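# Find the lighter check weight and place it on the red dish

## Task

Of the four check weights, one weighs less than the rest. Identify it and set it lying flat on the red dish, while the other three stay off the dish. Use the balance to tell: its pointer sits over white when the loads on both pans are equal, and leans toward whichever pan is lighter. Apart from the weights and the dish, everything must stay upright, and the balance must remain on the furniture it currently stands on.

## Robot and tools

Robots: three identical i2rt Big YAM arms named arm1, arm2 and arm3. Each has six revolute joints, a two-finger gripper and a wrist camera. The fixed foot poses in the scene frame are: arm1 at (-0.017, 1.211, 0.828), rotated about 180 degrees so it faces -y. arm2 at (0.095, -0.011, 0.883), facing roughly +x. arm3 at (-0.083, -1.202, 0.816), facing roughly +x. The hand reaches about 1.0 m from the joint1 axis.

Frame: one shared scene frame in metres, origin on the floor, +z up. The hand point lies between the finger pads, about 1 cm short of the tips. The fingers point along the hand's +z axis and open and close along its y axis. Printed hand positions get less accurate at long reach.

Cameras: arm1_cam_wrist, arm2_cam_wrist, arm3_cam_wrist (on the wrists), room_a and room_b (fixed in the room). "all" requests every one. Calibration figures are supplied but can be off by a few millimetres or degrees.

Tool move: the optional keys are arm1, arm2, arm3 and cameras. Each arm key holds that arm's share of one action; an arm that is omitted receives no new command, though it may still be pushing toward an older target. Inside an arm's share:
- joints: absolute joint targets by name. joint1_rad -2.879..2.879 (base yaw, positive is counter-clockwise seen from above). joint2_rad 0..3.141 (shoulder). joint3_rad 0..3.019 (elbow, positive opens it). joint4_rad -1.692..1.57 (hand pitch, positive tips the fingers up). joint5_rad -1.57..1.57 (sideways swing, positive is to the arm's right). joint6_rad -2.094..2.094 (roll, positive is clockwise viewed from behind). gripper_m 0..0.093, the fingertip gap in metres.
- target: a list of seven numbers [x, y, z, qw, qx, qy, qz]. It is an absolute hand pose in the scene frame, in metres plus a unit quaternion. The hand travels in a straight line toward it from its current hand_target. When target is given, joints may hold gripper_m only.
- speed: top path speed in m/s, from 0.002 to 0.5 (default 0.25). It is only allowed together with target.
- min_time_s: 0.1 to 8 s, the shortest duration for this arm's joint motions.
cameras: a list of camera names. An empty list returns no images; omitting it returns none after an action and all of them after an empty call. An empty call returns the full state of every arm plus the scene number.
All motions in an action begin together. Every hand path finishes at the same moment, set by the slowest. A path lasts 0.5 to 10 s and an action at most 15 s. On each step the controller limits the commanded pose to within 100 mm and 20 degrees of the measured hand. Hands lag and often stop a centimetre or more away from the target. Paths do not steer around objects or other arms. Unknown keys make a call invalid. Out-of-range values get it refused, and the rest of that reply's move, wait and finished_scene calls are then skipped.

Tool wait: seconds from 0 to 10, plus an optional cameras list. Nothing new is commanded and the state is returned.

Tool zoom_image: camera (one name) and region [x0, y0, x1, y1] in pixels of that camera's most recent image, measured from the top-left corner. The region can be at most 504 wide and 504 high.

Tool finished_scene: scene, the current scene's number. It ends the scene for good, so the goal must already hold without the robots.

Reading results: the move line reports each arm that was sent a motion as "done" or with its worst status word. joint_status and hand_status cover the last accepted action. off_target: the joint stopped short and may still be pushing. time_out: the joint ran out of time and now holds a nearby target; on_its_own lists joints still heading there. not_followed, "joint command not followed" or "pose unreachable": a self- or arm-collision check blocked the motion; the gripper still acts. hand_target is the pose at the currently held joint targets. Joint velocities are in rad/s (gripper in m/s), and "within noise" means the arm is still. Joint torques are in N m and include gravity; entries 3 and 4 wrap at ±28. An arm under "as last shown" was not commanded, and its lines repeat earlier values. The pictures line gives the order of the images.

Gripper: closed on nothing it reads 0.000 to 0.003. On a hard object it reads up to about 0.005 below the object's width, sometimes slightly above. A target about 0.005 under the width reached at contact grips at full force, roughly 50 to 64 N per pad. To release, command a gap well above the reading.

Things to avoid:
- Two arms pressing hard together, including one gripper closing on another arm's fingers. This fails at once, and the collision check does not always prevent it.
- Knocking items over, pushing them out of the work area or onto the floor, or moving the balance off its furniture.
- Dropping parts from a height, letting go while moving, slamming, and hard hits on fixed or heavy things.
- Long pushes, outstretched holds or unreachable targets, which heat the motors. MOTOR HOT appears at 85 °C, and at 100 °C the arm goes limp for 30 to 60 s or longer. Afterwards, keys marked limit_stop_at_motor_heat must be commanded again.
- To relieve a time_out push, command the joint to its reported position.

Loose objects may occasionally be nudged by an outside disturbance.

Each tool is called after "Emit:" in YAML: its name, and indented under it one key for each argument.

## Session

Emit:
move:

Scene clock: 0.00 s.
Joint torques (N m): no reading
Heat: arm1: hottest joint2_rad 37 °C; arm2: hottest joint2_rad 31 °C; arm3: hottest joint2_rad 36 °C.
Joint velocities: within noise
arm1.joint_positions: joint1_rad=+0.463 joint2_rad=+0.615 joint3_rad=+1.490 joint4_rad=-1.383 joint5_rad=+0.276 joint6_rad=+0.395 gripper_m=+0.09396
arm1.joint_status: not commanded
arm1.hand: x=-0.2166 y=+1.1519 z=+1.4100 quat_wxyz=(-0.119, -0.855, +0.016, +0.505) (m; scene frame)
arm1.hand_target: x=-0.2135 y=+1.1537 z=+1.4229 quat_wxyz=(-0.125, -0.847, +0.018, +0.516) (m; scene frame)
arm1.hand_status: not commanded
arm2.joint_positions: joint1_rad=+0.482 joint2_rad=+0.585 joint3_rad=+1.357 joint4_rad=-1.462 joint5_rad=+0.226 joint6_rad=+0.023 gripper_m=+0.09396
arm2.joint_status: not commanded
arm2.hand: x=-0.1095 y=-0.0683 z=+1.3892 quat_wxyz=(-0.010, +0.891, +0.138, -0.433) (m; scene frame)
arm2.hand_target: x=-0.1075 y=-0.0675 z=+1.4001 quat_wxyz=(-0.007, +0.885, +0.136, -0.444) (m; scene frame)
arm2.hand_status: not commanded
arm3.joint_positions: joint1_rad=-0.065 joint2_rad=+0.649 joint3_rad=+1.390 joint4_rad=-1.161 joint5_rad=-0.034 joint6_rad=-0.702 gripper_m=+0.09396
arm3.joint_status: not commanded
arm3.hand: x=-0.3410 y=-1.1470 z=+1.3892 quat_wxyz=(-0.236, +0.811, +0.203, -0.495) (m; scene frame)
arm3.hand_target: x=-0.3379 y=-1.1478 z=+1.4005 quat_wxyz=(-0.241, +0.804, +0.201, -0.504) (m; scene frame)
arm3.hand_status: not commanded
pictures: arm1_cam_wrist, arm2_cam_wrist, arm3_cam_wrist, room_a, room_b

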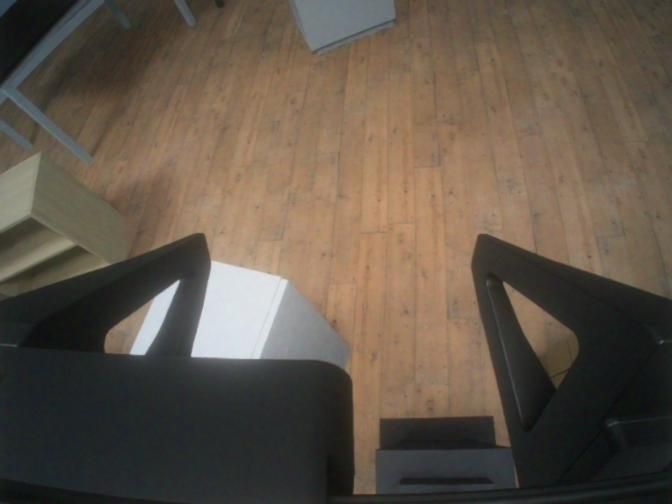

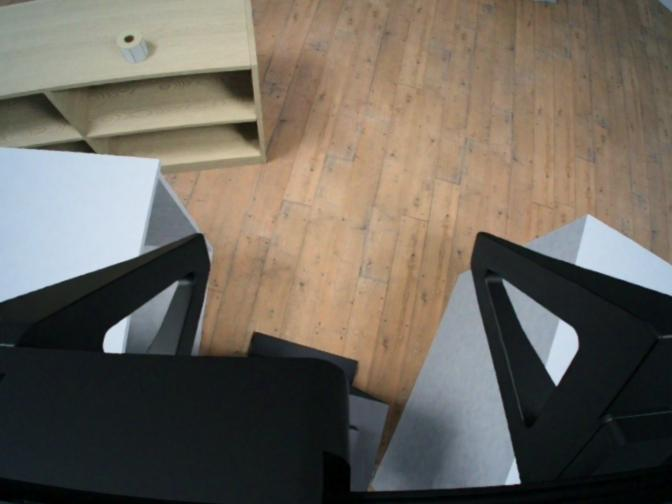

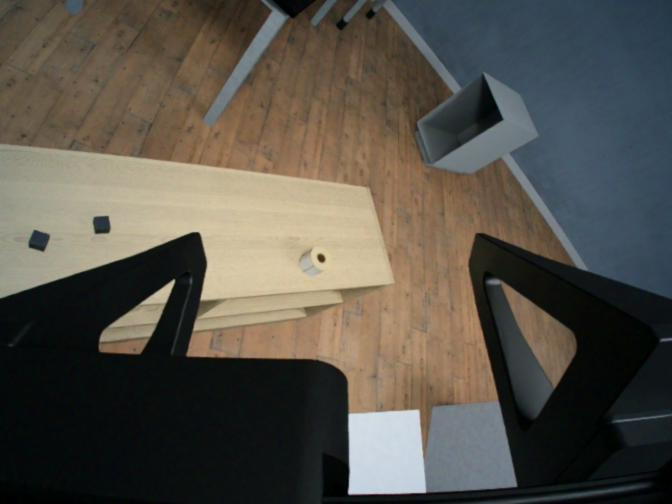

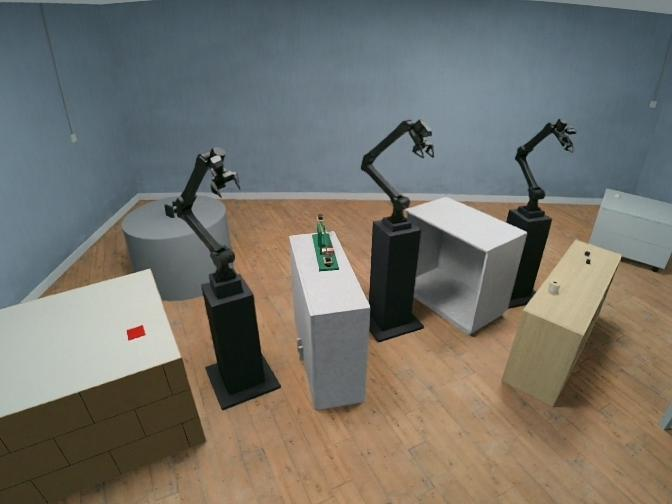

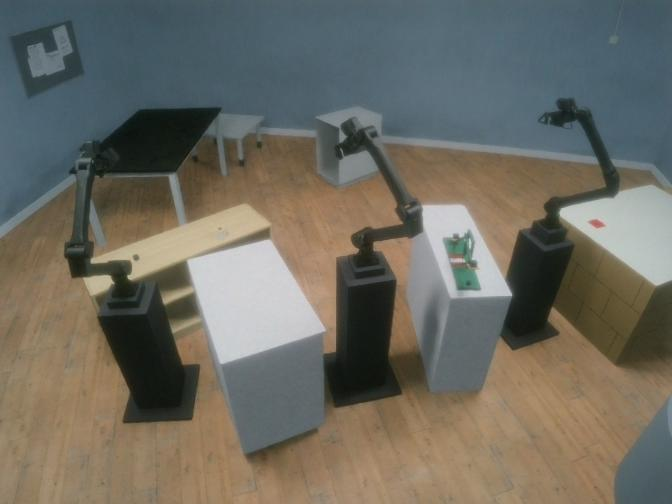

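Emit:
zoom_image:
  camera: "room_a"
  region: [280, 200, 380, 300]

Emit:
zoom_image:
  camera: "room_b"
  region: [410, 200, 530, 310]

Emit:
zoom_image:
  camera: "room_a"
  region: [500, 220, 640, 340]

Emit:
zoom_image:
  camera: "room_b"
  region: [70, 180, 300, 350]

Emit:
zoom_image:
  camera: "room_a"
  region: [80, 280, 200, 380]

Emit:
zoom_image:
  camera: "arm3_cam_wrist"
  region: [0, 140, 400, 340]

Scaled by 5.040 from the camera's 672x504 image, which has a finer 960x720 frame.

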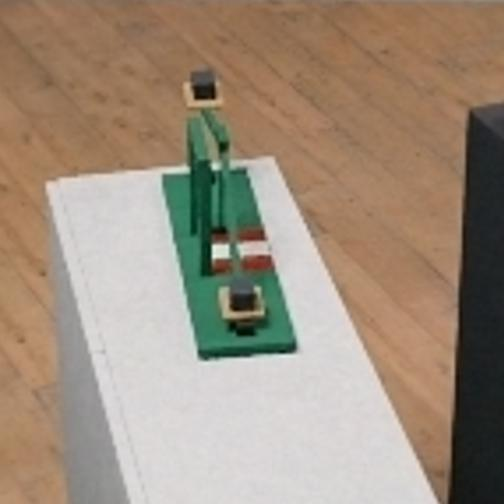

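Scaled by 4.200 from the camera's 672x504 image, which has a finer 960x720 frame.

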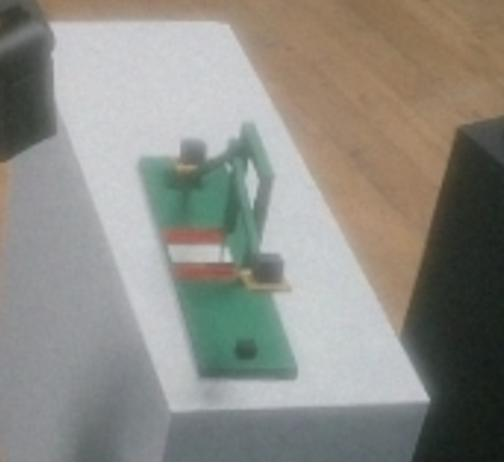

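Scaled by 3.600 from the camera's 672x504 image, which has a finer 960x720 frame.

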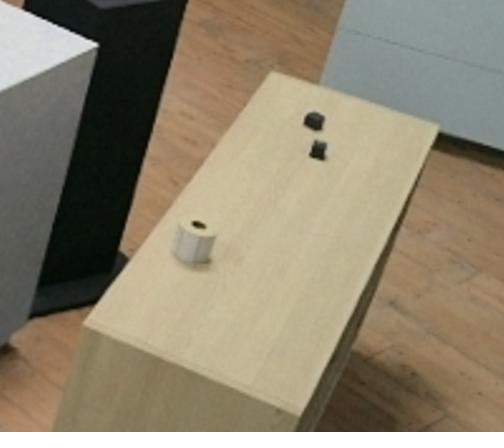

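Scaled by 2.191 from the camera's 672x504 image, which has a finer 960x720 frame.

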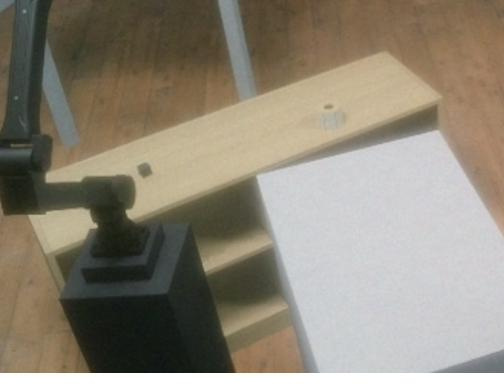

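Scaled by 4.200 from the camera's 672x504 image, which has a finer 960x720 frame.

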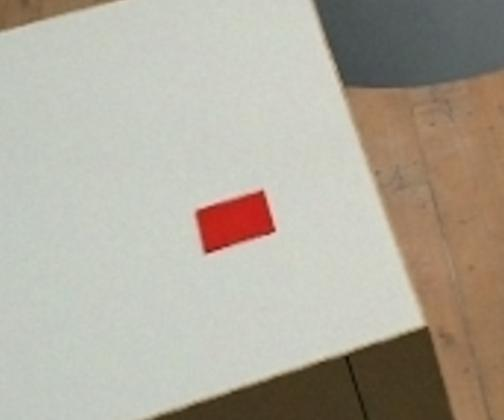

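Scaled by 1.260 from the camera's 672x504 image, which has a finer 960x720 frame.

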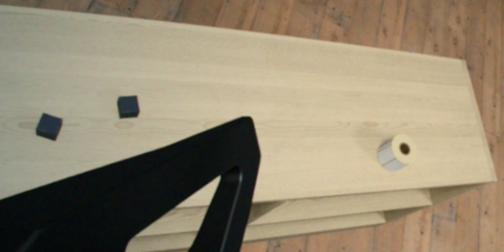

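Emit:
move:
  arm1: {"joints":{"joint1_rad":1.937,"joint5_rad":0,"joint6_rad":0,"gripper_m":0.06}}

Emit:
move:
  arm1: {"target":[0.27,0.56,1.09,0.2176,0.5232,0.8119,-0.1402],"speed":0.35}
  cameras: ["arm1_cam_wrist","room_b","room_a"]

Emit:
zoom_image:
  camera: "room_a"
  region: [300, 200, 360, 280]

Emit:
zoom_image:
  camera: "room_b"
  region: [430, 220, 490, 300]

Scene clock: 6.73 s.
Joint torques (N m): arm1=[0.73 2.49 10.28 2.09 0 -0.21] | arm2=[1.67 2.49 10.93 1.96 0.08 0.1] | arm3=[-1.08 0.44 8.81 2.09 -0.02 0.01]
Heat: arm1: hottest joint2_rad 37 °C; arm2: hottest joint2_rad 31 °C; arm3: hottest joint2_rad 36 °C.
move: arm1 done
Joint velocities: within noise
arm1.joint_positions: joint1_rad=+1.923 joint2_rad=+0.615 joint3_rad=+1.490 joint4_rad=-1.383 joint5_rad=+0.002 joint6_rad=+0.014 gripper_m=+0.06010
arm1.joint_status: all done
arm1.hand: x=+0.0719 y=+1.0185 z=+1.4055 quat_wxyz=(-0.424, -0.475, -0.719, +0.278) (m; scene frame)
arm1.hand_target: x=+0.0737 y=+1.0229 z=+1.4186 quat_wxyz=(-0.436, -0.460, -0.719, +0.285) (m; scene frame)
arm1.hand_status: not commanded
arm2, arm3: as last shown
arm3.hand_target: x=-0.3379 y=-1.1478 z=+1.4005 quat_wxyz=(-0.241, +0.805, +0.201, -0.504) (m; scene frame)
pictures: none

Scene clock: 9.67 s.
Joint torques (N m): arm1=[-0.79 -14.45 15.79 0.94 0.02 -0.25] | arm2=[1.67 2.2 10.95 1.89 0.07 0.11] | arm3=[-1.08 0.44 8.79 2.07 -0.01 0.01]
Heat: arm1: hottest joint2_rad 37 °C; arm2: hottest joint2_rad 31 °C; arm3: hottest joint2_rad 36 °C.
move: arm1 off_target
Joint velocities: within noise
arm1.joint_positions: joint1_rad=+1.923 joint2_rad=+1.883 joint3_rad=+1.847 joint4_rad=-1.058 joint5_rad=-0.013 joint6_rad=+0.003 gripper_m=+0.06010
arm1.joint_status: not commanded
arm1.hand: x=+0.2665 y=+0.5736 z=+1.0650 quat_wxyz=(-0.200, -0.531, -0.814, +0.127) (m; scene frame)
arm1.hand_target: x=+0.2694 y=+0.5614 z=+1.0901 quat_wxyz=(-0.218, -0.523, -0.812, +0.141) (m; scene frame)
arm1.hand_status: off_target (0.029 m and 2.7 deg from the pose sent, 0.591 m and 31.0 deg at the start)
arm2, arm3: as last shown
pictures: arm1_cam_wrist, room_a, room_b
camera_calibration:
arm1_cam_wrist: T_world_to_cam=[[-0.914387, -0.404835, -0.00219452, 0.47832], [-0.400009, 0.902625, 0.158937, -0.577375], [-0.0623623, 0.146208, -0.987286, 1.11177], [0, 0, 0, 1]] pos_world=[0.275748, 0.552244, 1.19046]

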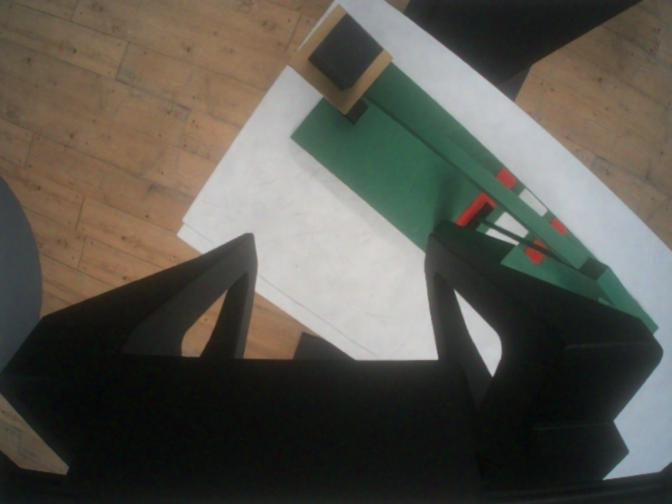

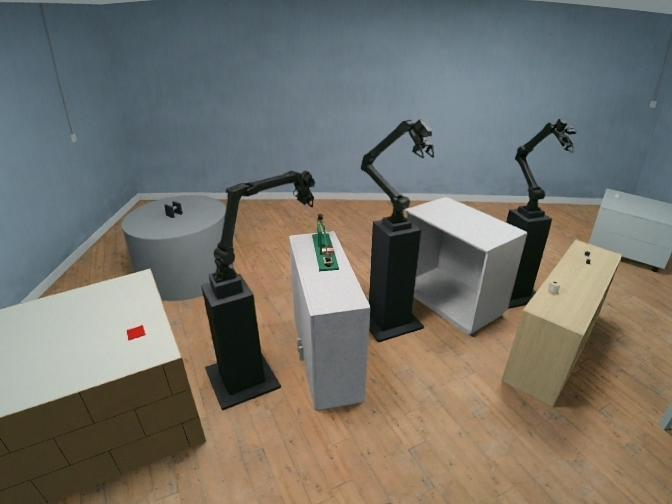

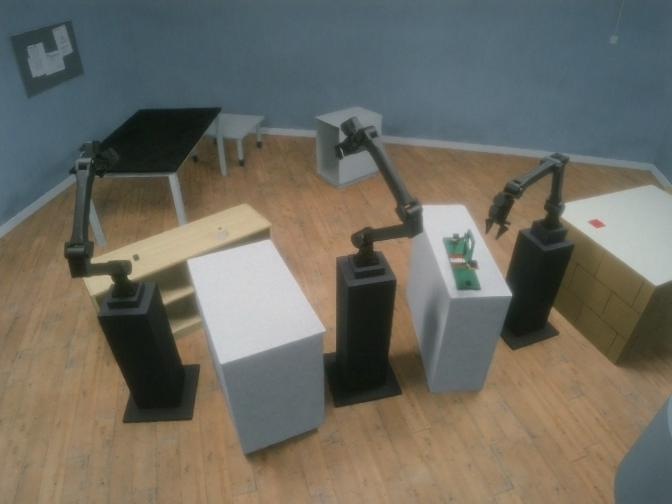

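Scaled by 6.300 from the camera's 672x504 image, which has a finer 960x720 frame.

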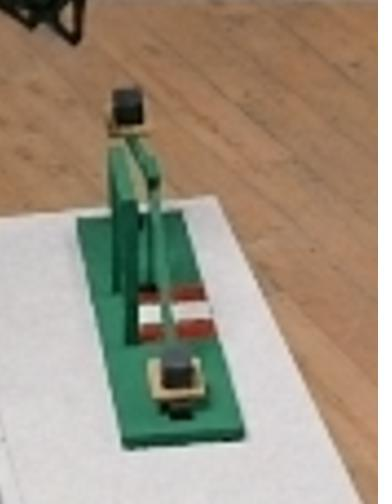

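Scaled by 6.300 from the camera's 672x504 image, which has a finer 960x720 frame.

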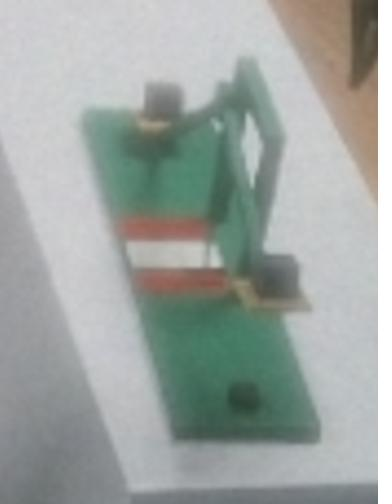

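Emit:
zoom_image:
  camera: "arm1_cam_wrist"
  region: [270, 0, 430, 140]

Emit:
zoom_image:
  camera: "arm1_cam_wrist"
  region: [400, 130, 600, 300]

Scaled by 3.150 from the camera's 672x504 image, which has a finer 960x720 frame.

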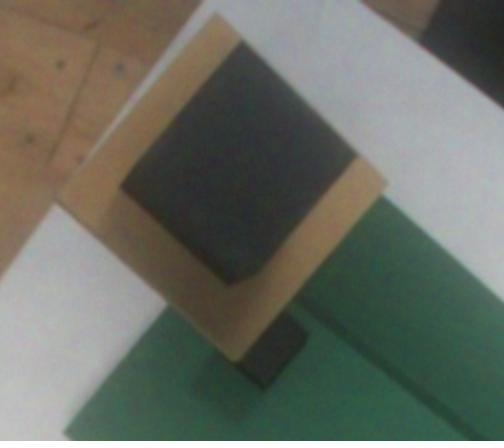

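Scaled by 2.520 from the camera's 672x504 image, which has a finer 960x720 frame.

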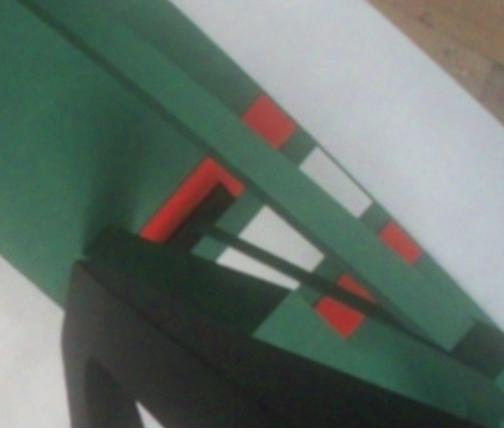

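Emit:
move:
  arm1: {"target":[0.279,0.470,1.025,0.2143,0.1350,0.9669,-0.0299],"speed":0.2,"joints":{"gripper_m":0.075}}
  cameras: ["arm1_cam_wrist","room_b","room_a"]

Emit:
zoom_image:
  camera: "room_b"
  region: [430, 200, 530, 300]

Emit:
zoom_image:
  camera: "room_a"
  region: [290, 170, 370, 280]

Scene clock: 16.57 s.
Joint torques (N m): arm1=[-1.73 -18.61 14.8 0.24 -0.32 -0.22] | arm2=[1.44 2.08 10.99 1.92 0.07 0.1] | arm3=[-1.2 0.38 8.79 2.11 -0.01 0.01]
Heat: arm1: hottest joint3_rad 40 °C; arm2: hottest joint3_rad 32 °C; arm3: hottest joint2_rad 36 °C.
move: arm1 off_target
Joint velocities: within noise
arm1.joint_positions: joint1_rad=+1.822 joint2_rad=+2.539 joint3_rad=+2.870 joint4_rad=-1.662 joint5_rad=-0.367 joint6_rad=-0.922 gripper_m=+0.07490
arm1.joint_status: all done
arm1.hand: x=+0.2857 y=+0.4797 z=+1.0138 quat_wxyz=(-0.212, -0.141, -0.967, +0.024) (m; scene frame)
arm1.hand_target: x=+0.2785 y=+0.4715 z=+1.0247 quat_wxyz=(-0.220, -0.137, -0.965, +0.041) (m; scene frame)
arm1.hand_status: off_target (0.016 m and 1.0 deg from the pose sent, 0.112 m and 50.4 deg at the start; a joint's target at an end of its range on 17 of 106 steps)
arm2, arm3: as last shown
pictures: arm1_cam_wrist, room_a, room_b
camera_calibration:
arm1_cam_wrist: T_world_to_cam=[[-0.282446, -0.959222, -0.0108437, 0.551796], [-0.939298, 0.274248, 0.206173, -0.069138], [-0.194792, 0.068418, -0.978456, 1.14237], [0, 0, 0, 1]] pos_world=[0.313436, 0.470097, 1.138]

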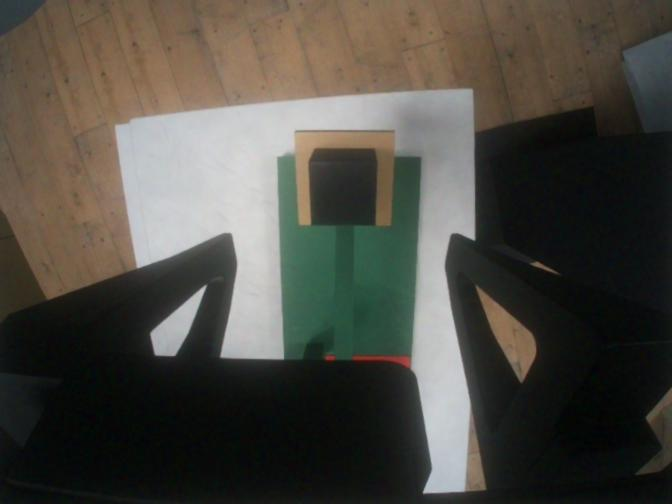

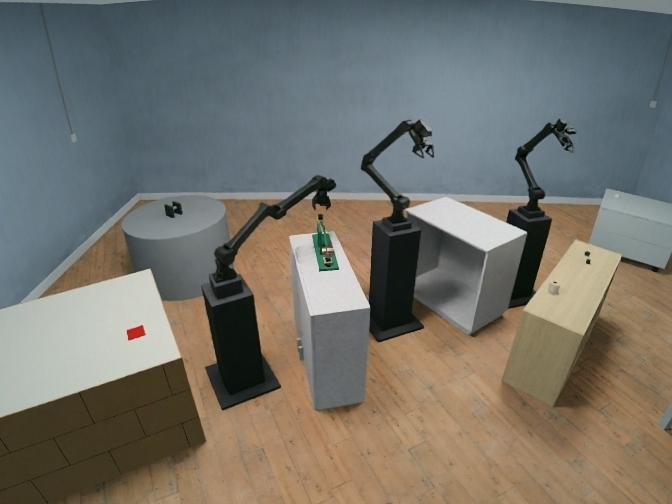

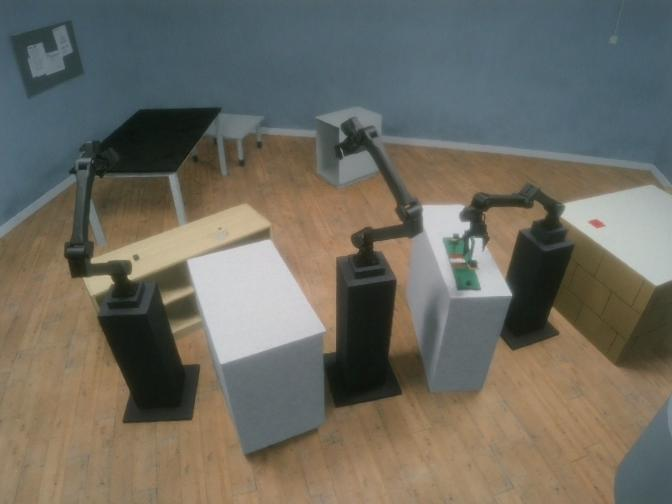

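Scaled by 5.040 from the camera's 672x504 image, which has a finer 960x720 frame.

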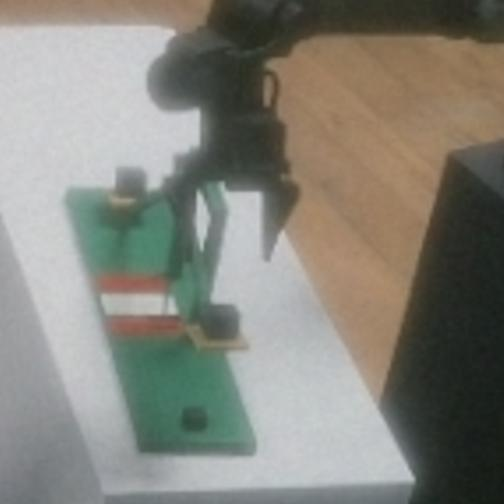

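Scaled by 4.582 from the camera's 672x504 image, which has a finer 960x720 frame.

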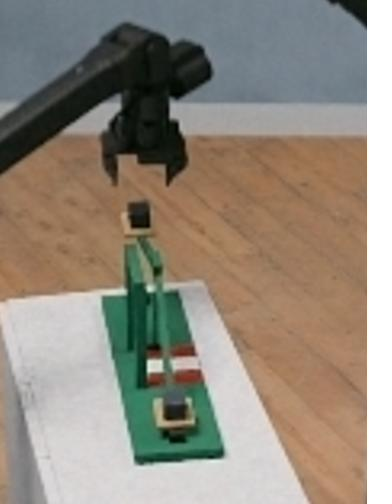

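Emit:
move:
  arm1: {"target":[0.300,0.463,0.940,0.2143,0.1350,0.9669,-0.0299],"speed":0.1}
  cameras: ["arm1_cam_wrist","room_b","room_a"]

Emit:
zoom_image:
  camera: "room_b"
  region: [430, 200, 530, 300]

Emit:
zoom_image:
  camera: "room_a"
  region: [300, 190, 350, 260]

Scene clock: 18.80 s.
Joint torques (N m): arm1=[0.21 -20.6 10.8 1.25 -0.08 -0.11] | arm2=[1.49 2.43 10.93 1.94 0.08 0.11] | arm3=[-1.14 0.5 8.79 2.07 -0.01 0.02]
Heat: arm1: hottest joint3_rad 40 °C; arm2: hottest joint3_rad 32 °C; arm3: hottest joint2_rad 36 °C.
move: arm1 off_target
Joint velocities: within noise
arm1.joint_positions: joint1_rad=+1.822 joint2_rad=+2.539 joint3_rad=+2.654 joint4_rad=-1.456 joint5_rad=-0.366 joint6_rad=-0.922 gripper_m=+0.07490
arm1.joint_status: not commanded
arm1.hand: x=+0.2899 y=+0.4642 z=+0.9326 quat_wxyz=(-0.209, -0.143, -0.967, +0.019) (m; scene frame)
arm1.hand_target: x=+0.2999 y=+0.4632 z=+0.9400 quat_wxyz=(-0.214, -0.135, -0.967, +0.030) (m; scene frame)
arm1.hand_status: off_target (0.013 m and 1.6 deg from the pose sent, 0.077 m and 1.1 deg at the start)
arm2, arm3: as last shown
pictures: arm1_cam_wrist, room_a, room_b
camera_calibration:
arm1_cam_wrist: T_world_to_cam=[[-0.282745, -0.958996, -0.0195239, 0.545343], [-0.938373, 0.272332, 0.21282, -0.0498905], [-0.198777, 0.0784945, -0.976896, 1.05981], [0, 0, 0, 1]] pos_world=[0.318042, 0.45338, 1.05659]

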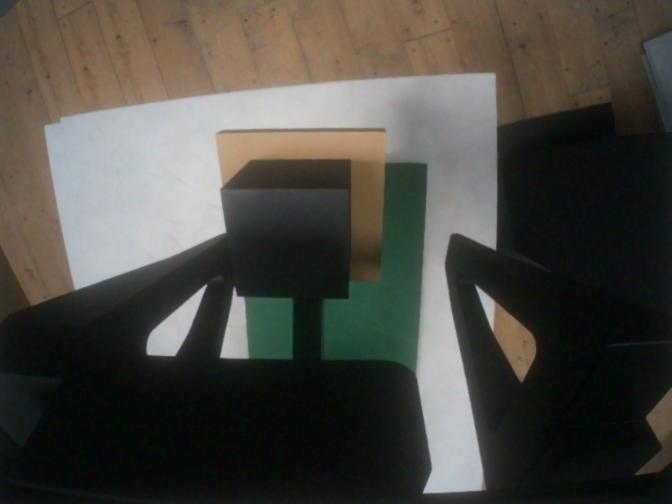

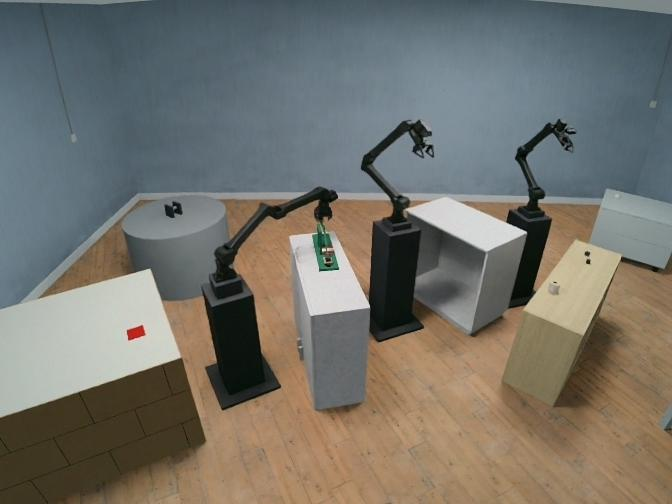

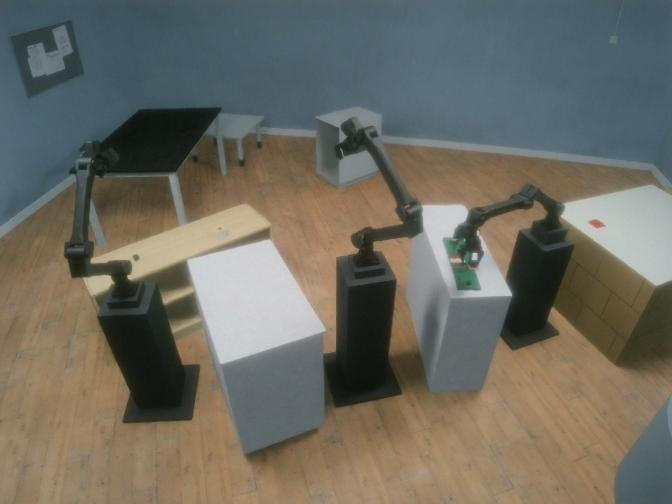

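Scaled by 5.040 from the camera's 672x504 image, which has a finer 960x720 frame.

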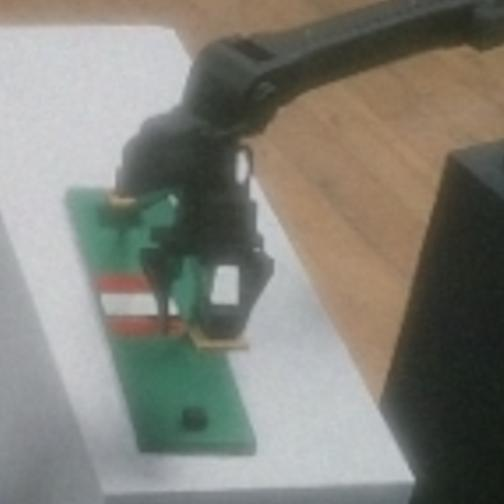

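Scaled by 7.200 from the camera's 672x504 image, which has a finer 960x720 frame.

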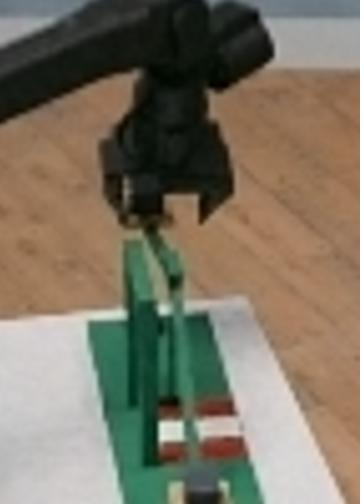

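Emit:
move:
  arm1: {"target":[0.318,0.474,0.944,0.2143,0.1350,0.9669,-0.0299],"speed":0.1}
  cameras: ["arm1_cam_wrist"]

Scene clock: 20.37 s.
Joint torques (N m): arm1=[-0.21 -23.47 10.76 1.1 -0.13 0.03] | arm2=[1.61 2.26 10.96 1.98 0.06 0.11] | arm3=[-1.2 0.44 8.8 2.07 0 0.01]
Heat: arm1: hottest joint3_rad 41 °C; arm2: hottest joint3_rad 33 °C; arm3: hottest joint2_rad 36 °C.
move: arm1 off_target
Joint velocities: within noise
arm1.joint_positions: joint1_rad=+1.853 joint2_rad=+2.538 joint3_rad=+2.585 joint4_rad=-1.417 joint5_rad=-0.360 joint6_rad=-0.908 gripper_m=+0.07490
arm1.joint_status: not commanded
arm1.hand: x=+0.3099 y=+0.4778 z=+0.9052 quat_wxyz=(-0.201, -0.138, -0.970, +0.004) (m; scene frame)
arm1.hand_target: x=+0.3177 y=+0.4749 z=+0.9437 quat_wxyz=(-0.214, -0.135, -0.967, +0.029) (m; scene frame)
arm1.hand_status: off_target (0.040 m and 3.4 deg from the pose sent, 0.032 m and 1.6 deg at the start)
arm2, arm3: as last shown
pictures: arm1_cam_wrist
camera_calibration:
arm1_cam_wrist: T_world_to_cam=[[-0.267836, -0.962393, -0.045419, 0.583879], [-0.939466, 0.250419, 0.233867, -0.0371897], [-0.213698, 0.105308, -0.971207, 1.02259], [0, 0, 0, 1]] pos_world=[0.339971, 0.463548, 1.02836]

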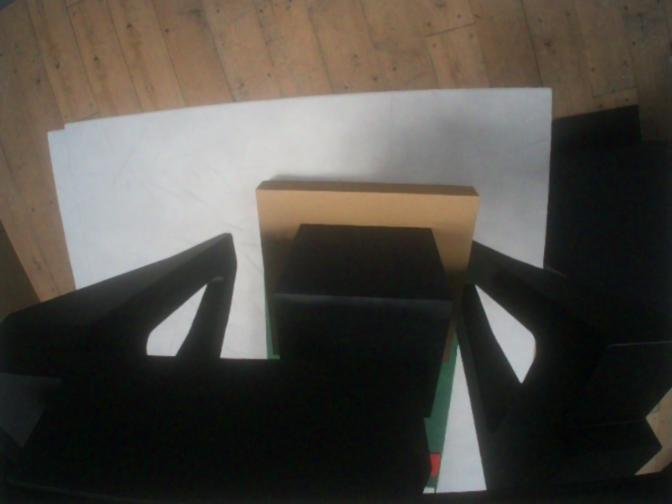

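Emit:
move:
  arm1: {"target":[0.316,0.470,0.970,0.2143,0.1350,0.9669,-0.0299],"speed":0.1}
  cameras: ["arm1_cam_wrist"]

Scene clock: 22.63 s.
Joint torques (N m): arm1=[-0.38 -19.55 15.24 0.44 -0.13 0] | arm2=[1.61 2.14 10.95 1.92 0.09 0.12] | arm3=[-1.2 0.5 8.8 2.07 -0.01 0.02]
Heat: arm1: hottest joint3_rad 41 °C; arm2: hottest joint3_rad 33 °C; arm3: hottest joint2_rad 36 °C.
move: arm1 off_target
Joint velocities: arm1=[within noise] | arm2=[0.015 -0.024 -0.027 -0.007 -0.007 -0.168 0] | arm3=[within noise]
arm1.joint_positions: joint1_rad=+1.853 joint2_rad=+2.537 joint3_rad=+2.709 joint4_rad=-1.514 joint5_rad=-0.360 joint6_rad=-0.908 gripper_m=+0.07490
arm1.joint_status: not commanded
arm1.hand: x=+0.3106 y=+0.4770 z=+0.9543 quat_wxyz=(-0.207, -0.135, -0.969, +0.016) (m; scene frame)
arm1.hand_target: x=+0.3157 y=+0.4711 z=+0.9701 quat_wxyz=(-0.215, -0.135, -0.967, +0.031) (m; scene frame)
arm1.hand_status: off_target (0.018 m and 1.9 deg from the pose sent, 0.065 m and 3.4 deg at the start)
arm2, arm3: as last shown
pictures: arm1_cam_wrist
camera_calibration:
arm1_cam_wrist: T_world_to_cam=[[-0.26764, -0.963248, -0.0228551, 0.564384], [-0.941561, 0.256432, 0.218417, -0.0352542], [-0.204528, 0.0799766, -0.975588, 1.08394], [0, 0, 0, 1]] pos_world=[0.339555, 0.465991, 1.07808]

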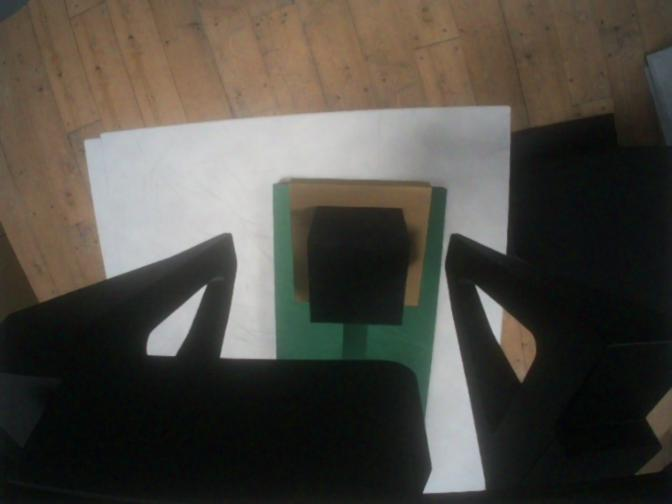

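Emit:
move:
  arm1: {"joints":{"joint3_rad":2.665,"joint4_rad":-1.462},"min_time_s":1}
  cameras: ["arm1_cam_wrist"]

Scene clock: 24.43 s.
Joint torques (N m): arm1=[-0.21 -19.43 10.84 1.18 -0.13 0.01] | arm2=[1.49 2.43 10.97 1.94 0.08 0.11] | arm3=[-1.2 0.56 8.79 2.09 -0.02 0.02]
Heat: arm1: hottest joint3_rad 42 °C; arm2: hottest joint3_rad 33 °C; arm3: hottest joint2_rad 36 °C.
move: arm1 done
Joint velocities: within noise
arm1.joint_positions: joint1_rad=+1.853 joint2_rad=+2.537 joint3_rad=+2.657 joint4_rad=-1.475 joint5_rad=-0.360 joint6_rad=-0.908 gripper_m=+0.07490
arm1.joint_status: all done
arm1.hand: x=+0.3105 y=+0.4769 z=+0.9341 quat_wxyz=(-0.204, -0.137, -0.969, +0.010) (m; scene frame)
arm1.hand_target: x=+0.3142 y=+0.4742 z=+0.9282 quat_wxyz=(-0.205, -0.140, -0.969, +0.012) (m; scene frame)
arm1.hand_status: not commanded
arm2, arm3: as last shown
pictures: arm1_cam_wrist
camera_calibration:
arm1_cam_wrist: T_world_to_cam=[[-0.267767, -0.962925, -0.0327956, 0.57297], [-0.940649, 0.253903, 0.225193, -0.0363265], [-0.208517, 0.0911485, -0.973762, 1.05847], [0, 0, 0, 1]] pos_world=[0.339962, 0.464472, 1.05767]

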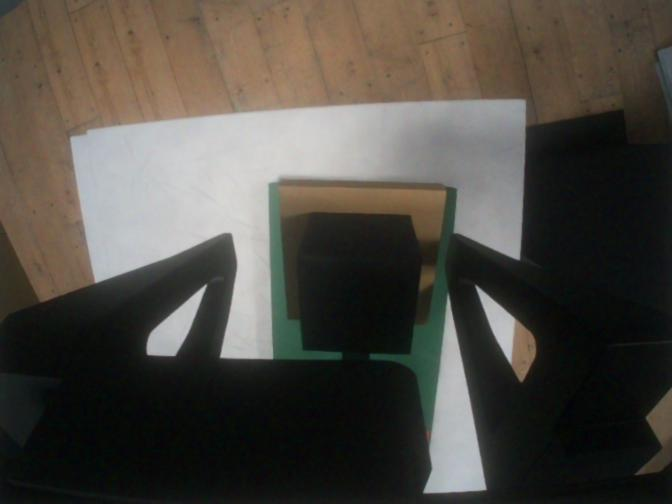

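Emit:
move:
  arm1: {"joints":{"joint1_rad":1.838},"min_time_s":0.8}
  cameras: ["arm1_cam_wrist"]

Scene clock: 25.93 s.
Joint torques (N m): arm1=[-1.73 -19.6 10.81 1.25 -0.15 0] | arm2=[1.38 2.2 11 1.99 0.08 0.12] | arm3=[-1.26 0.38 8.76 2.06 -0.02 0.02]
Heat: arm1: hottest joint3_rad 42 °C; arm2: hottest joint3_rad 33 °C; arm3: hottest joint2_rad 36 °C.
move: arm1 done
Joint velocities: arm1=[-0.015 0.005 -0.046 -0.002 -0.022 -0.007 0] | arm2=[within noise] | arm3=[within noise]
arm1.joint_positions: joint1_rad=+1.853 joint2_rad=+2.537 joint3_rad=+2.657 joint4_rad=-1.475 joint5_rad=-0.360 joint6_rad=-0.908 gripper_m=+0.07490
arm1.joint_status: all done
arm1.hand: x=+0.3105 y=+0.4769 z=+0.9341 quat_wxyz=(-0.204, -0.137, -0.969, +0.010) (m; scene frame)
arm1.hand_target: x=+0.3007 y=+0.4683 z=+0.9283 quat_wxyz=(-0.205, -0.148, -0.967, +0.014) (m; scene frame)
arm1.hand_status: not commanded
arm2.joint_positions: joint1_rad=+0.482 joint2_rad=+0.585 joint3_rad=+1.357 joint4_rad=-1.462 joint5_rad=+0.226 joint6_rad=+0.023 gripper_m=+0.09396
arm2.joint_status: not commanded
arm2.hand: x=-0.1095 y=-0.0683 z=+1.3892 quat_wxyz=(-0.010, +0.891, +0.138, -0.433) (m; scene frame)
arm2.hand_target: x=-0.1075 y=-0.0675 z=+1.4001 quat_wxyz=(-0.007, +0.885, +0.136, -0.444) (m; scene frame)
arm2.hand_status: not commanded
arm3.joint_positions: joint1_rad=-0.065 joint2_rad=+0.649 joint3_rad=+1.390 joint4_rad=-1.161 joint5_rad=-0.034 joint6_rad=-0.702 gripper_m=+0.09396
arm3.joint_status: not commanded
arm3.hand: x=-0.3410 y=-1.1470 z=+1.3892 quat_wxyz=(-0.236, +0.811, +0.203, -0.495) (m; scene frame)
arm3.hand_target: x=-0.3379 y=-1.1478 z=+1.4005 quat_wxyz=(-0.241, +0.805, +0.201, -0.504) (m; scene frame)
arm3.hand_status: not commanded
pictures: arm1_cam_wrist
camera_calibration:
arm1_cam_wrist: T_world_to_cam=[[-0.267767, -0.962925, -0.0327956, 0.57297], [-0.940649, 0.253903, 0.225193, -0.0363265], [-0.208517, 0.0911485, -0.973762, 1.05847], [0, 0, 0, 1]] pos_world=[0.339962, 0.464472, 1.05767]

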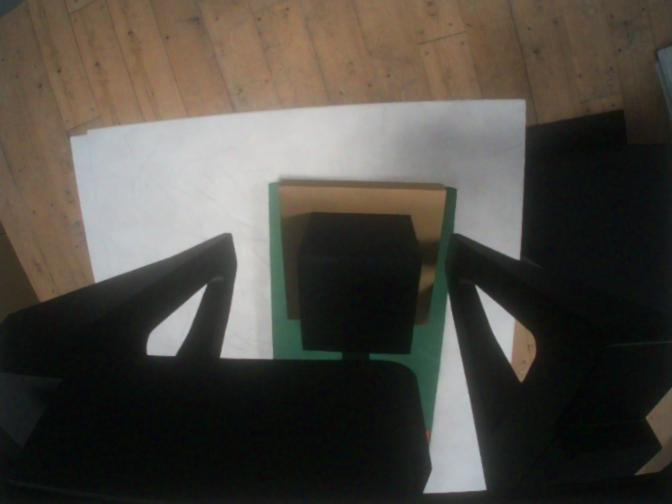

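Emit:
move:
  arm1: {"joints":{"joint1_rad":1.832,"gripper_m":0.05},"min_time_s":0.6}
  cameras: ["arm1_cam_wrist"]

Scene clock: 27.00 s.
Joint torques (N m): arm1=[-2.02 -19.66 10.81 0.43 -0.25 0] | arm2=[1.55 2.2 11.02 1.89 0.08 0.11] | arm3=[-1.08 0.56 8.76 2.06 0 0.02]
Heat: arm1: hottest joint3_rad 42 °C; arm2: hottest joint3_rad 34 °C; arm3: hottest joint2_rad 36 °C.
move: arm1 done
Joint velocities: within noise
arm1.joint_positions: joint1_rad=+1.847 joint2_rad=+2.538 joint3_rad=+2.657 joint4_rad=-1.460 joint5_rad=-0.356 joint6_rad=-0.908 gripper_m=+0.05027
arm1.joint_status: all done
arm1.hand: x=+0.3072 y=+0.4717 z=+0.9338 quat_wxyz=(-0.206, -0.138, -0.969, +0.018) (m; scene frame)
arm1.hand_target: x=+0.2960 y=+0.4663 z=+0.9281 quat_wxyz=(-0.205, -0.152, -0.967, +0.015) (m; scene frame)
arm1.hand_status: not commanded
arm2, arm3: as last shown
pictures: arm1_cam_wrist
camera_calibration:
arm1_cam_wrist: T_world_to_cam=[[-0.273559, -0.961656, -0.0196046, 0.555866], [-0.939396, 0.262737, 0.220236, -0.0380099], [-0.20664, 0.078664, -0.97525, 1.06466], [0, 0, 0, 1]] pos_world=[0.336358, 0.460788, 1.05758]

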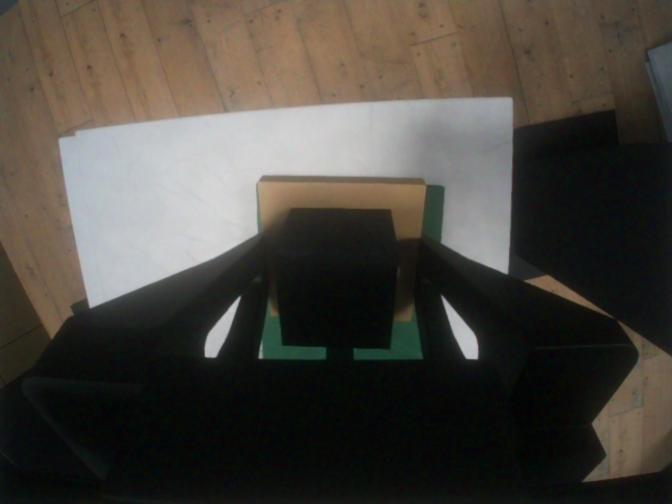

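Emit:
move:
  arm1: {"joints":{"gripper_m":0.026}}
  cameras: ["arm1_cam_wrist"]

Scene clock: 27.63 s.
Joint torques (N m): arm1=[-1.96 -20.19 10.91 0.46 -0.28 0.01] | arm2=[1.55 2.32 10.99 1.92 0.08 0.1] | arm3=[-1.08 0.44 8.8 2.09 -0.01 0.01]
Heat: arm1: hottest joint3_rad 42 °C; arm2: hottest joint3_rad 34 °C; arm3: hottest joint2_rad 36 °C.
move: arm1 off_target
Joint velocities: within noise
arm1.joint_positions: joint1_rad=+1.847 joint2_rad=+2.538 joint3_rad=+2.657 joint4_rad=-1.459 joint5_rad=-0.356 joint6_rad=-0.908 gripper_m=+0.04566
arm1.joint_status: gripper_m off_target (ended at +0.04569, target +0.02600)
arm1.hand: x=+0.3072 y=+0.4716 z=+0.9338 quat_wxyz=(-0.206, -0.138, -0.969, +0.018) (m; scene frame)
arm1.hand_target: x=+0.2961 y=+0.4663 z=+0.9281 quat_wxyz=(-0.205, -0.151, -0.967, +0.015) (m; scene frame)
arm1.hand_status: not commanded
arm2, arm3: as last shown
pictures: arm1_cam_wrist
camera_calibration:
arm1_cam_wrist: T_world_to_cam=[[-0.273594, -0.961651, -0.0193278, 0.555584], [-0.93941, 0.262844, 0.220049, -0.0378572], [-0.20653, 0.0783609, -0.975297, 1.06481], [0, 0, 0, 1]] pos_world=[0.336358, 0.460789, 1.05758]

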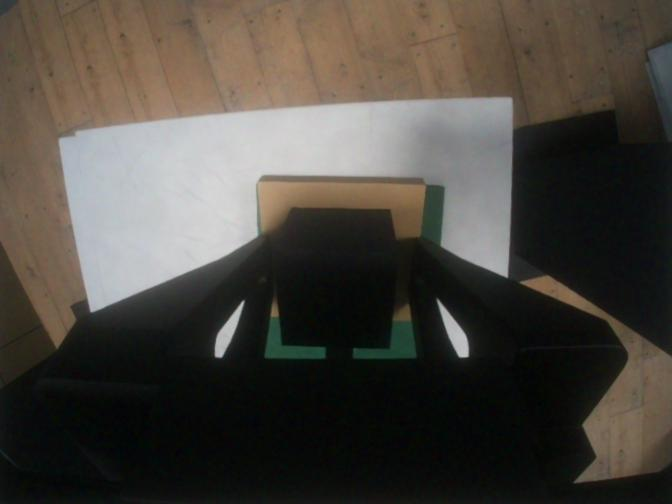

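Emit:
zoom_image:
  camera: "arm1_cam_wrist"
  region: [230, 170, 460, 370]

Emit:
wait:
  seconds: 0.3
  cameras: ["room_a","room_b"]

Emit:
zoom_image:
  camera: "room_b"
  region: [440, 220, 500, 290]

Emit:
zoom_image:
  camera: "room_a"
  region: [300, 190, 350, 250]

Scaled by 2.191 from the camera's 672x504 image, which has a finer 960x720 frame.

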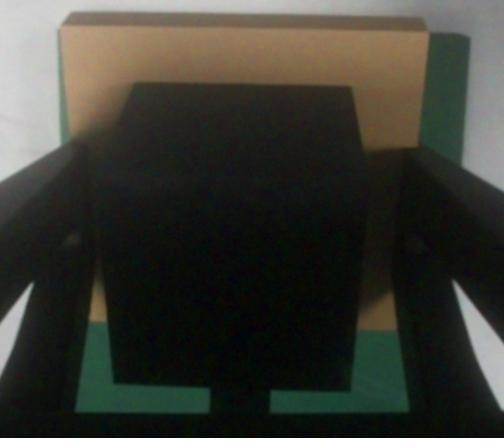

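Scene clock: 28.37 s.
Joint torques (N m): arm1=[-1.44 -19.49 10.85 0.49 -0.23 0.01] | arm2=[1.32 2.26 10.96 1.94 0.07 0.12] | arm3=[-1.08 0.38 8.79 2.07 0 0.01]
Heat: arm1: hottest joint3_rad 42 °C; arm2: hottest joint3_rad 34 °C; arm3: hottest joint2_rad 36 °C.
Joint velocities: within noise
arm1.joint_positions: joint1_rad=+1.847 joint2_rad=+2.538 joint3_rad=+2.657 joint4_rad=-1.459 joint5_rad=-0.356 joint6_rad=-0.908 gripper_m=+0.04570
arm1.joint_status: gripper_m off_target (ended at +0.04569, target +0.02600)
arm1.hand: x=+0.3072 y=+0.4716 z=+0.9338 quat_wxyz=(-0.206, -0.138, -0.969, +0.018) (m; scene frame)
arm1.hand_target: x=+0.2961 y=+0.4663 z=+0.9281 quat_wxyz=(-0.205, -0.151, -0.967, +0.015) (m; scene frame)
arm1.hand_status: not commanded
arm2.joint_positions: joint1_rad=+0.482 joint2_rad=+0.585 joint3_rad=+1.357 joint4_rad=-1.462 joint5_rad=+0.226 joint6_rad=+0.023 gripper_m=+0.09396
arm2.joint_status: not commanded
arm2.hand: x=-0.1095 y=-0.0683 z=+1.3892 quat_wxyz=(-0.010, +0.891, +0.138, -0.433) (m; scene frame)
arm2.hand_target: x=-0.1075 y=-0.0675 z=+1.4001 quat_wxyz=(-0.007, +0.885, +0.136, -0.444) (m; scene frame)
arm2.hand_status: not commanded
arm3.joint_positions: joint1_rad=-0.065 joint2_rad=+0.649 joint3_rad=+1.390 joint4_rad=-1.161 joint5_rad=-0.034 joint6_rad=-0.702 gripper_m=+0.09396
arm3.joint_status: not commanded
arm3.hand: x=-0.3410 y=-1.1470 z=+1.3892 quat_wxyz=(-0.236, +0.811, +0.203, -0.495) (m; scene frame)
arm3.hand_target: x=-0.3379 y=-1.1478 z=+1.4005 quat_wxyz=(-0.241, +0.805, +0.201, -0.504) (m; scene frame)
arm3.hand_status: not commanded
wait: 0.30 s; at rest from the start
pictures: room_a, room_b

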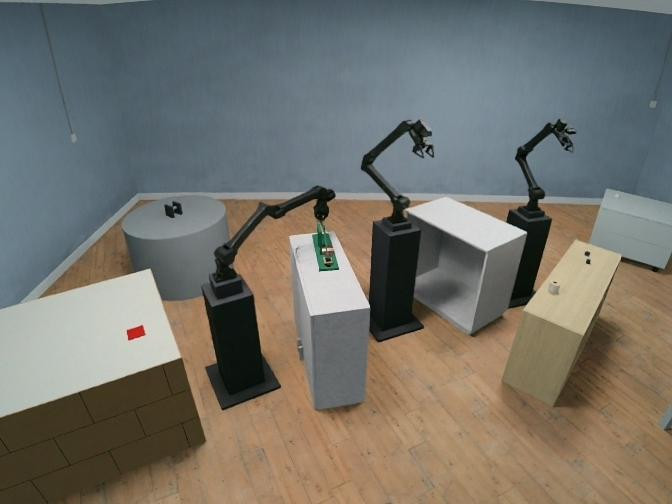

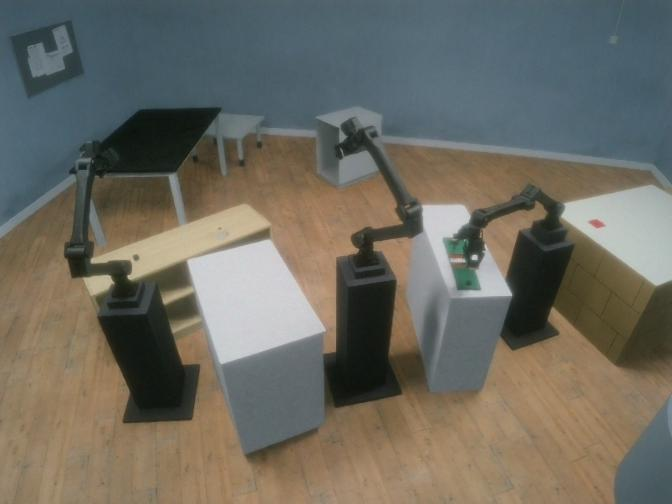

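Scaled by 7.200 from the camera's 672x504 image, which has a finer 960x720 frame.

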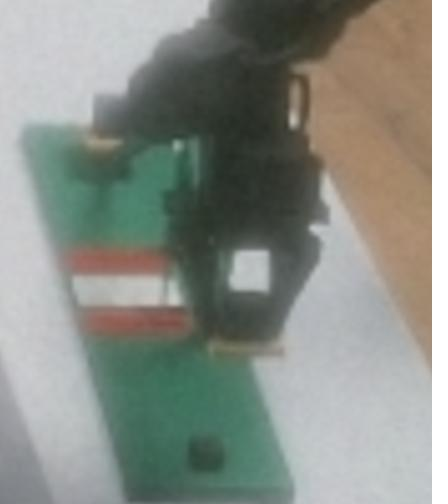

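Scaled by 8.400 from the camera's 672x504 image, which has a finer 960x720 frame.

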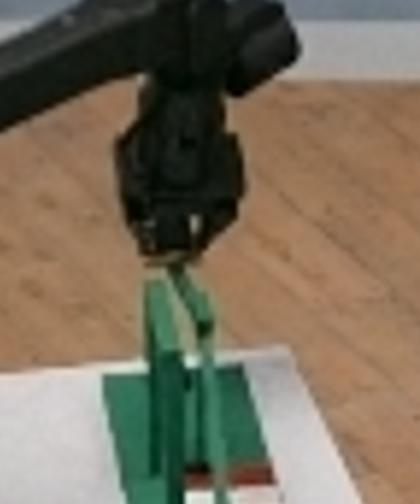

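Emit:
move:
  cameras: ["arm1_cam_wrist"]

Emit:
zoom_image:
  camera: "arm1_cam_wrist"
  region: [230, 170, 460, 370]

Scene clock: 29.10 s.
Joint torques (N m): arm1=[-1.85 -19.84 10.97 0.66 -0.26 -0.01] | arm2=[1.49 2.26 10.95 1.94 0.08 0.11] | arm3=[-1.2 0.44 8.81 2.07 -0.01 0.01]
Heat: arm1: hottest joint3_rad 42 °C; arm2: hottest joint3_rad 34 °C; arm3: hottest joint2_rad 36 °C.
Joint velocities: within noise
arm1.joint_positions: joint1_rad=+1.847 joint2_rad=+2.538 joint3_rad=+2.657 joint4_rad=-1.459 joint5_rad=-0.356 joint6_rad=-0.908 gripper_m=+0.04570
arm1.joint_status: gripper_m off_target (ended at +0.04569, target +0.02600)
arm1.hand: x=+0.3072 y=+0.4716 z=+0.9338 quat_wxyz=(-0.206, -0.138, -0.969, +0.018) (m; scene frame)
arm1.hand_target: x=+0.2961 y=+0.4663 z=+0.9281 quat_wxyz=(-0.205, -0.151, -0.967, +0.015) (m; scene frame)
arm1.hand_status: not commanded
arm2.joint_positions: joint1_rad=+0.482 joint2_rad=+0.585 joint3_rad=+1.357 joint4_rad=-1.462 joint5_rad=+0.226 joint6_rad=+0.023 gripper_m=+0.09396
arm2.joint_status: not commanded
arm2.hand: x=-0.1095 y=-0.0683 z=+1.3892 quat_wxyz=(-0.010, +0.891, +0.138, -0.433) (m; scene frame)
arm2.hand_target: x=-0.1075 y=-0.0675 z=+1.4001 quat_wxyz=(-0.007, +0.885, +0.136, -0.444) (m; scene frame)
arm2.hand_status: not commanded
arm3.joint_positions: joint1_rad=-0.065 joint2_rad=+0.649 joint3_rad=+1.390 joint4_rad=-1.161 joint5_rad=-0.034 joint6_rad=-0.702 gripper_m=+0.09396
arm3.joint_status: not commanded
arm3.hand: x=-0.3410 y=-1.1470 z=+1.3892 quat_wxyz=(-0.236, +0.811, +0.203, -0.495) (m; scene frame)
arm3.hand_target: x=-0.3379 y=-1.1478 z=+1.4005 quat_wxyz=(-0.241, +0.805, +0.201, -0.504) (m; scene frame)
arm3.hand_status: not commanded
pictures: arm1_cam_wrist
camera_calibration:
arm1_cam_wrist: T_world_to_cam=[[-0.273594, -0.961651, -0.0193278, 0.555584], [-0.93941, 0.262844, 0.220049, -0.0378572], [-0.20653, 0.0783609, -0.975297, 1.06481], [0, 0, 0, 1]] pos_world=[0.336358, 0.460789, 1.05758]

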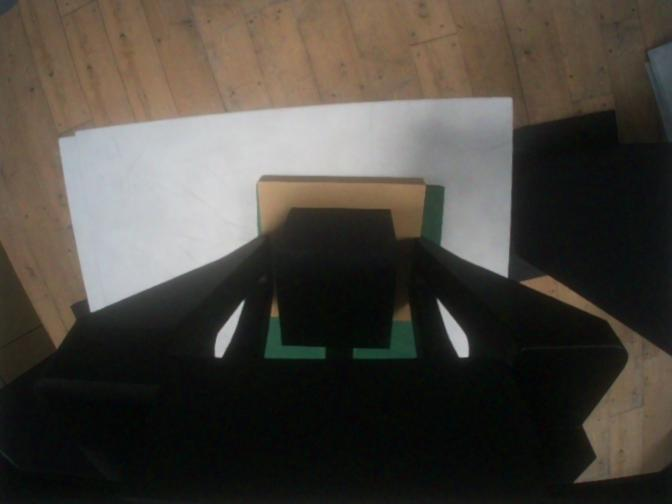

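Scaled by 2.191 from the camera's 672x504 image, which has a finer 960x720 frame.

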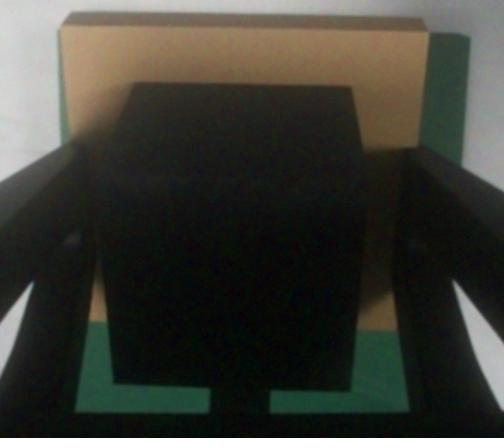

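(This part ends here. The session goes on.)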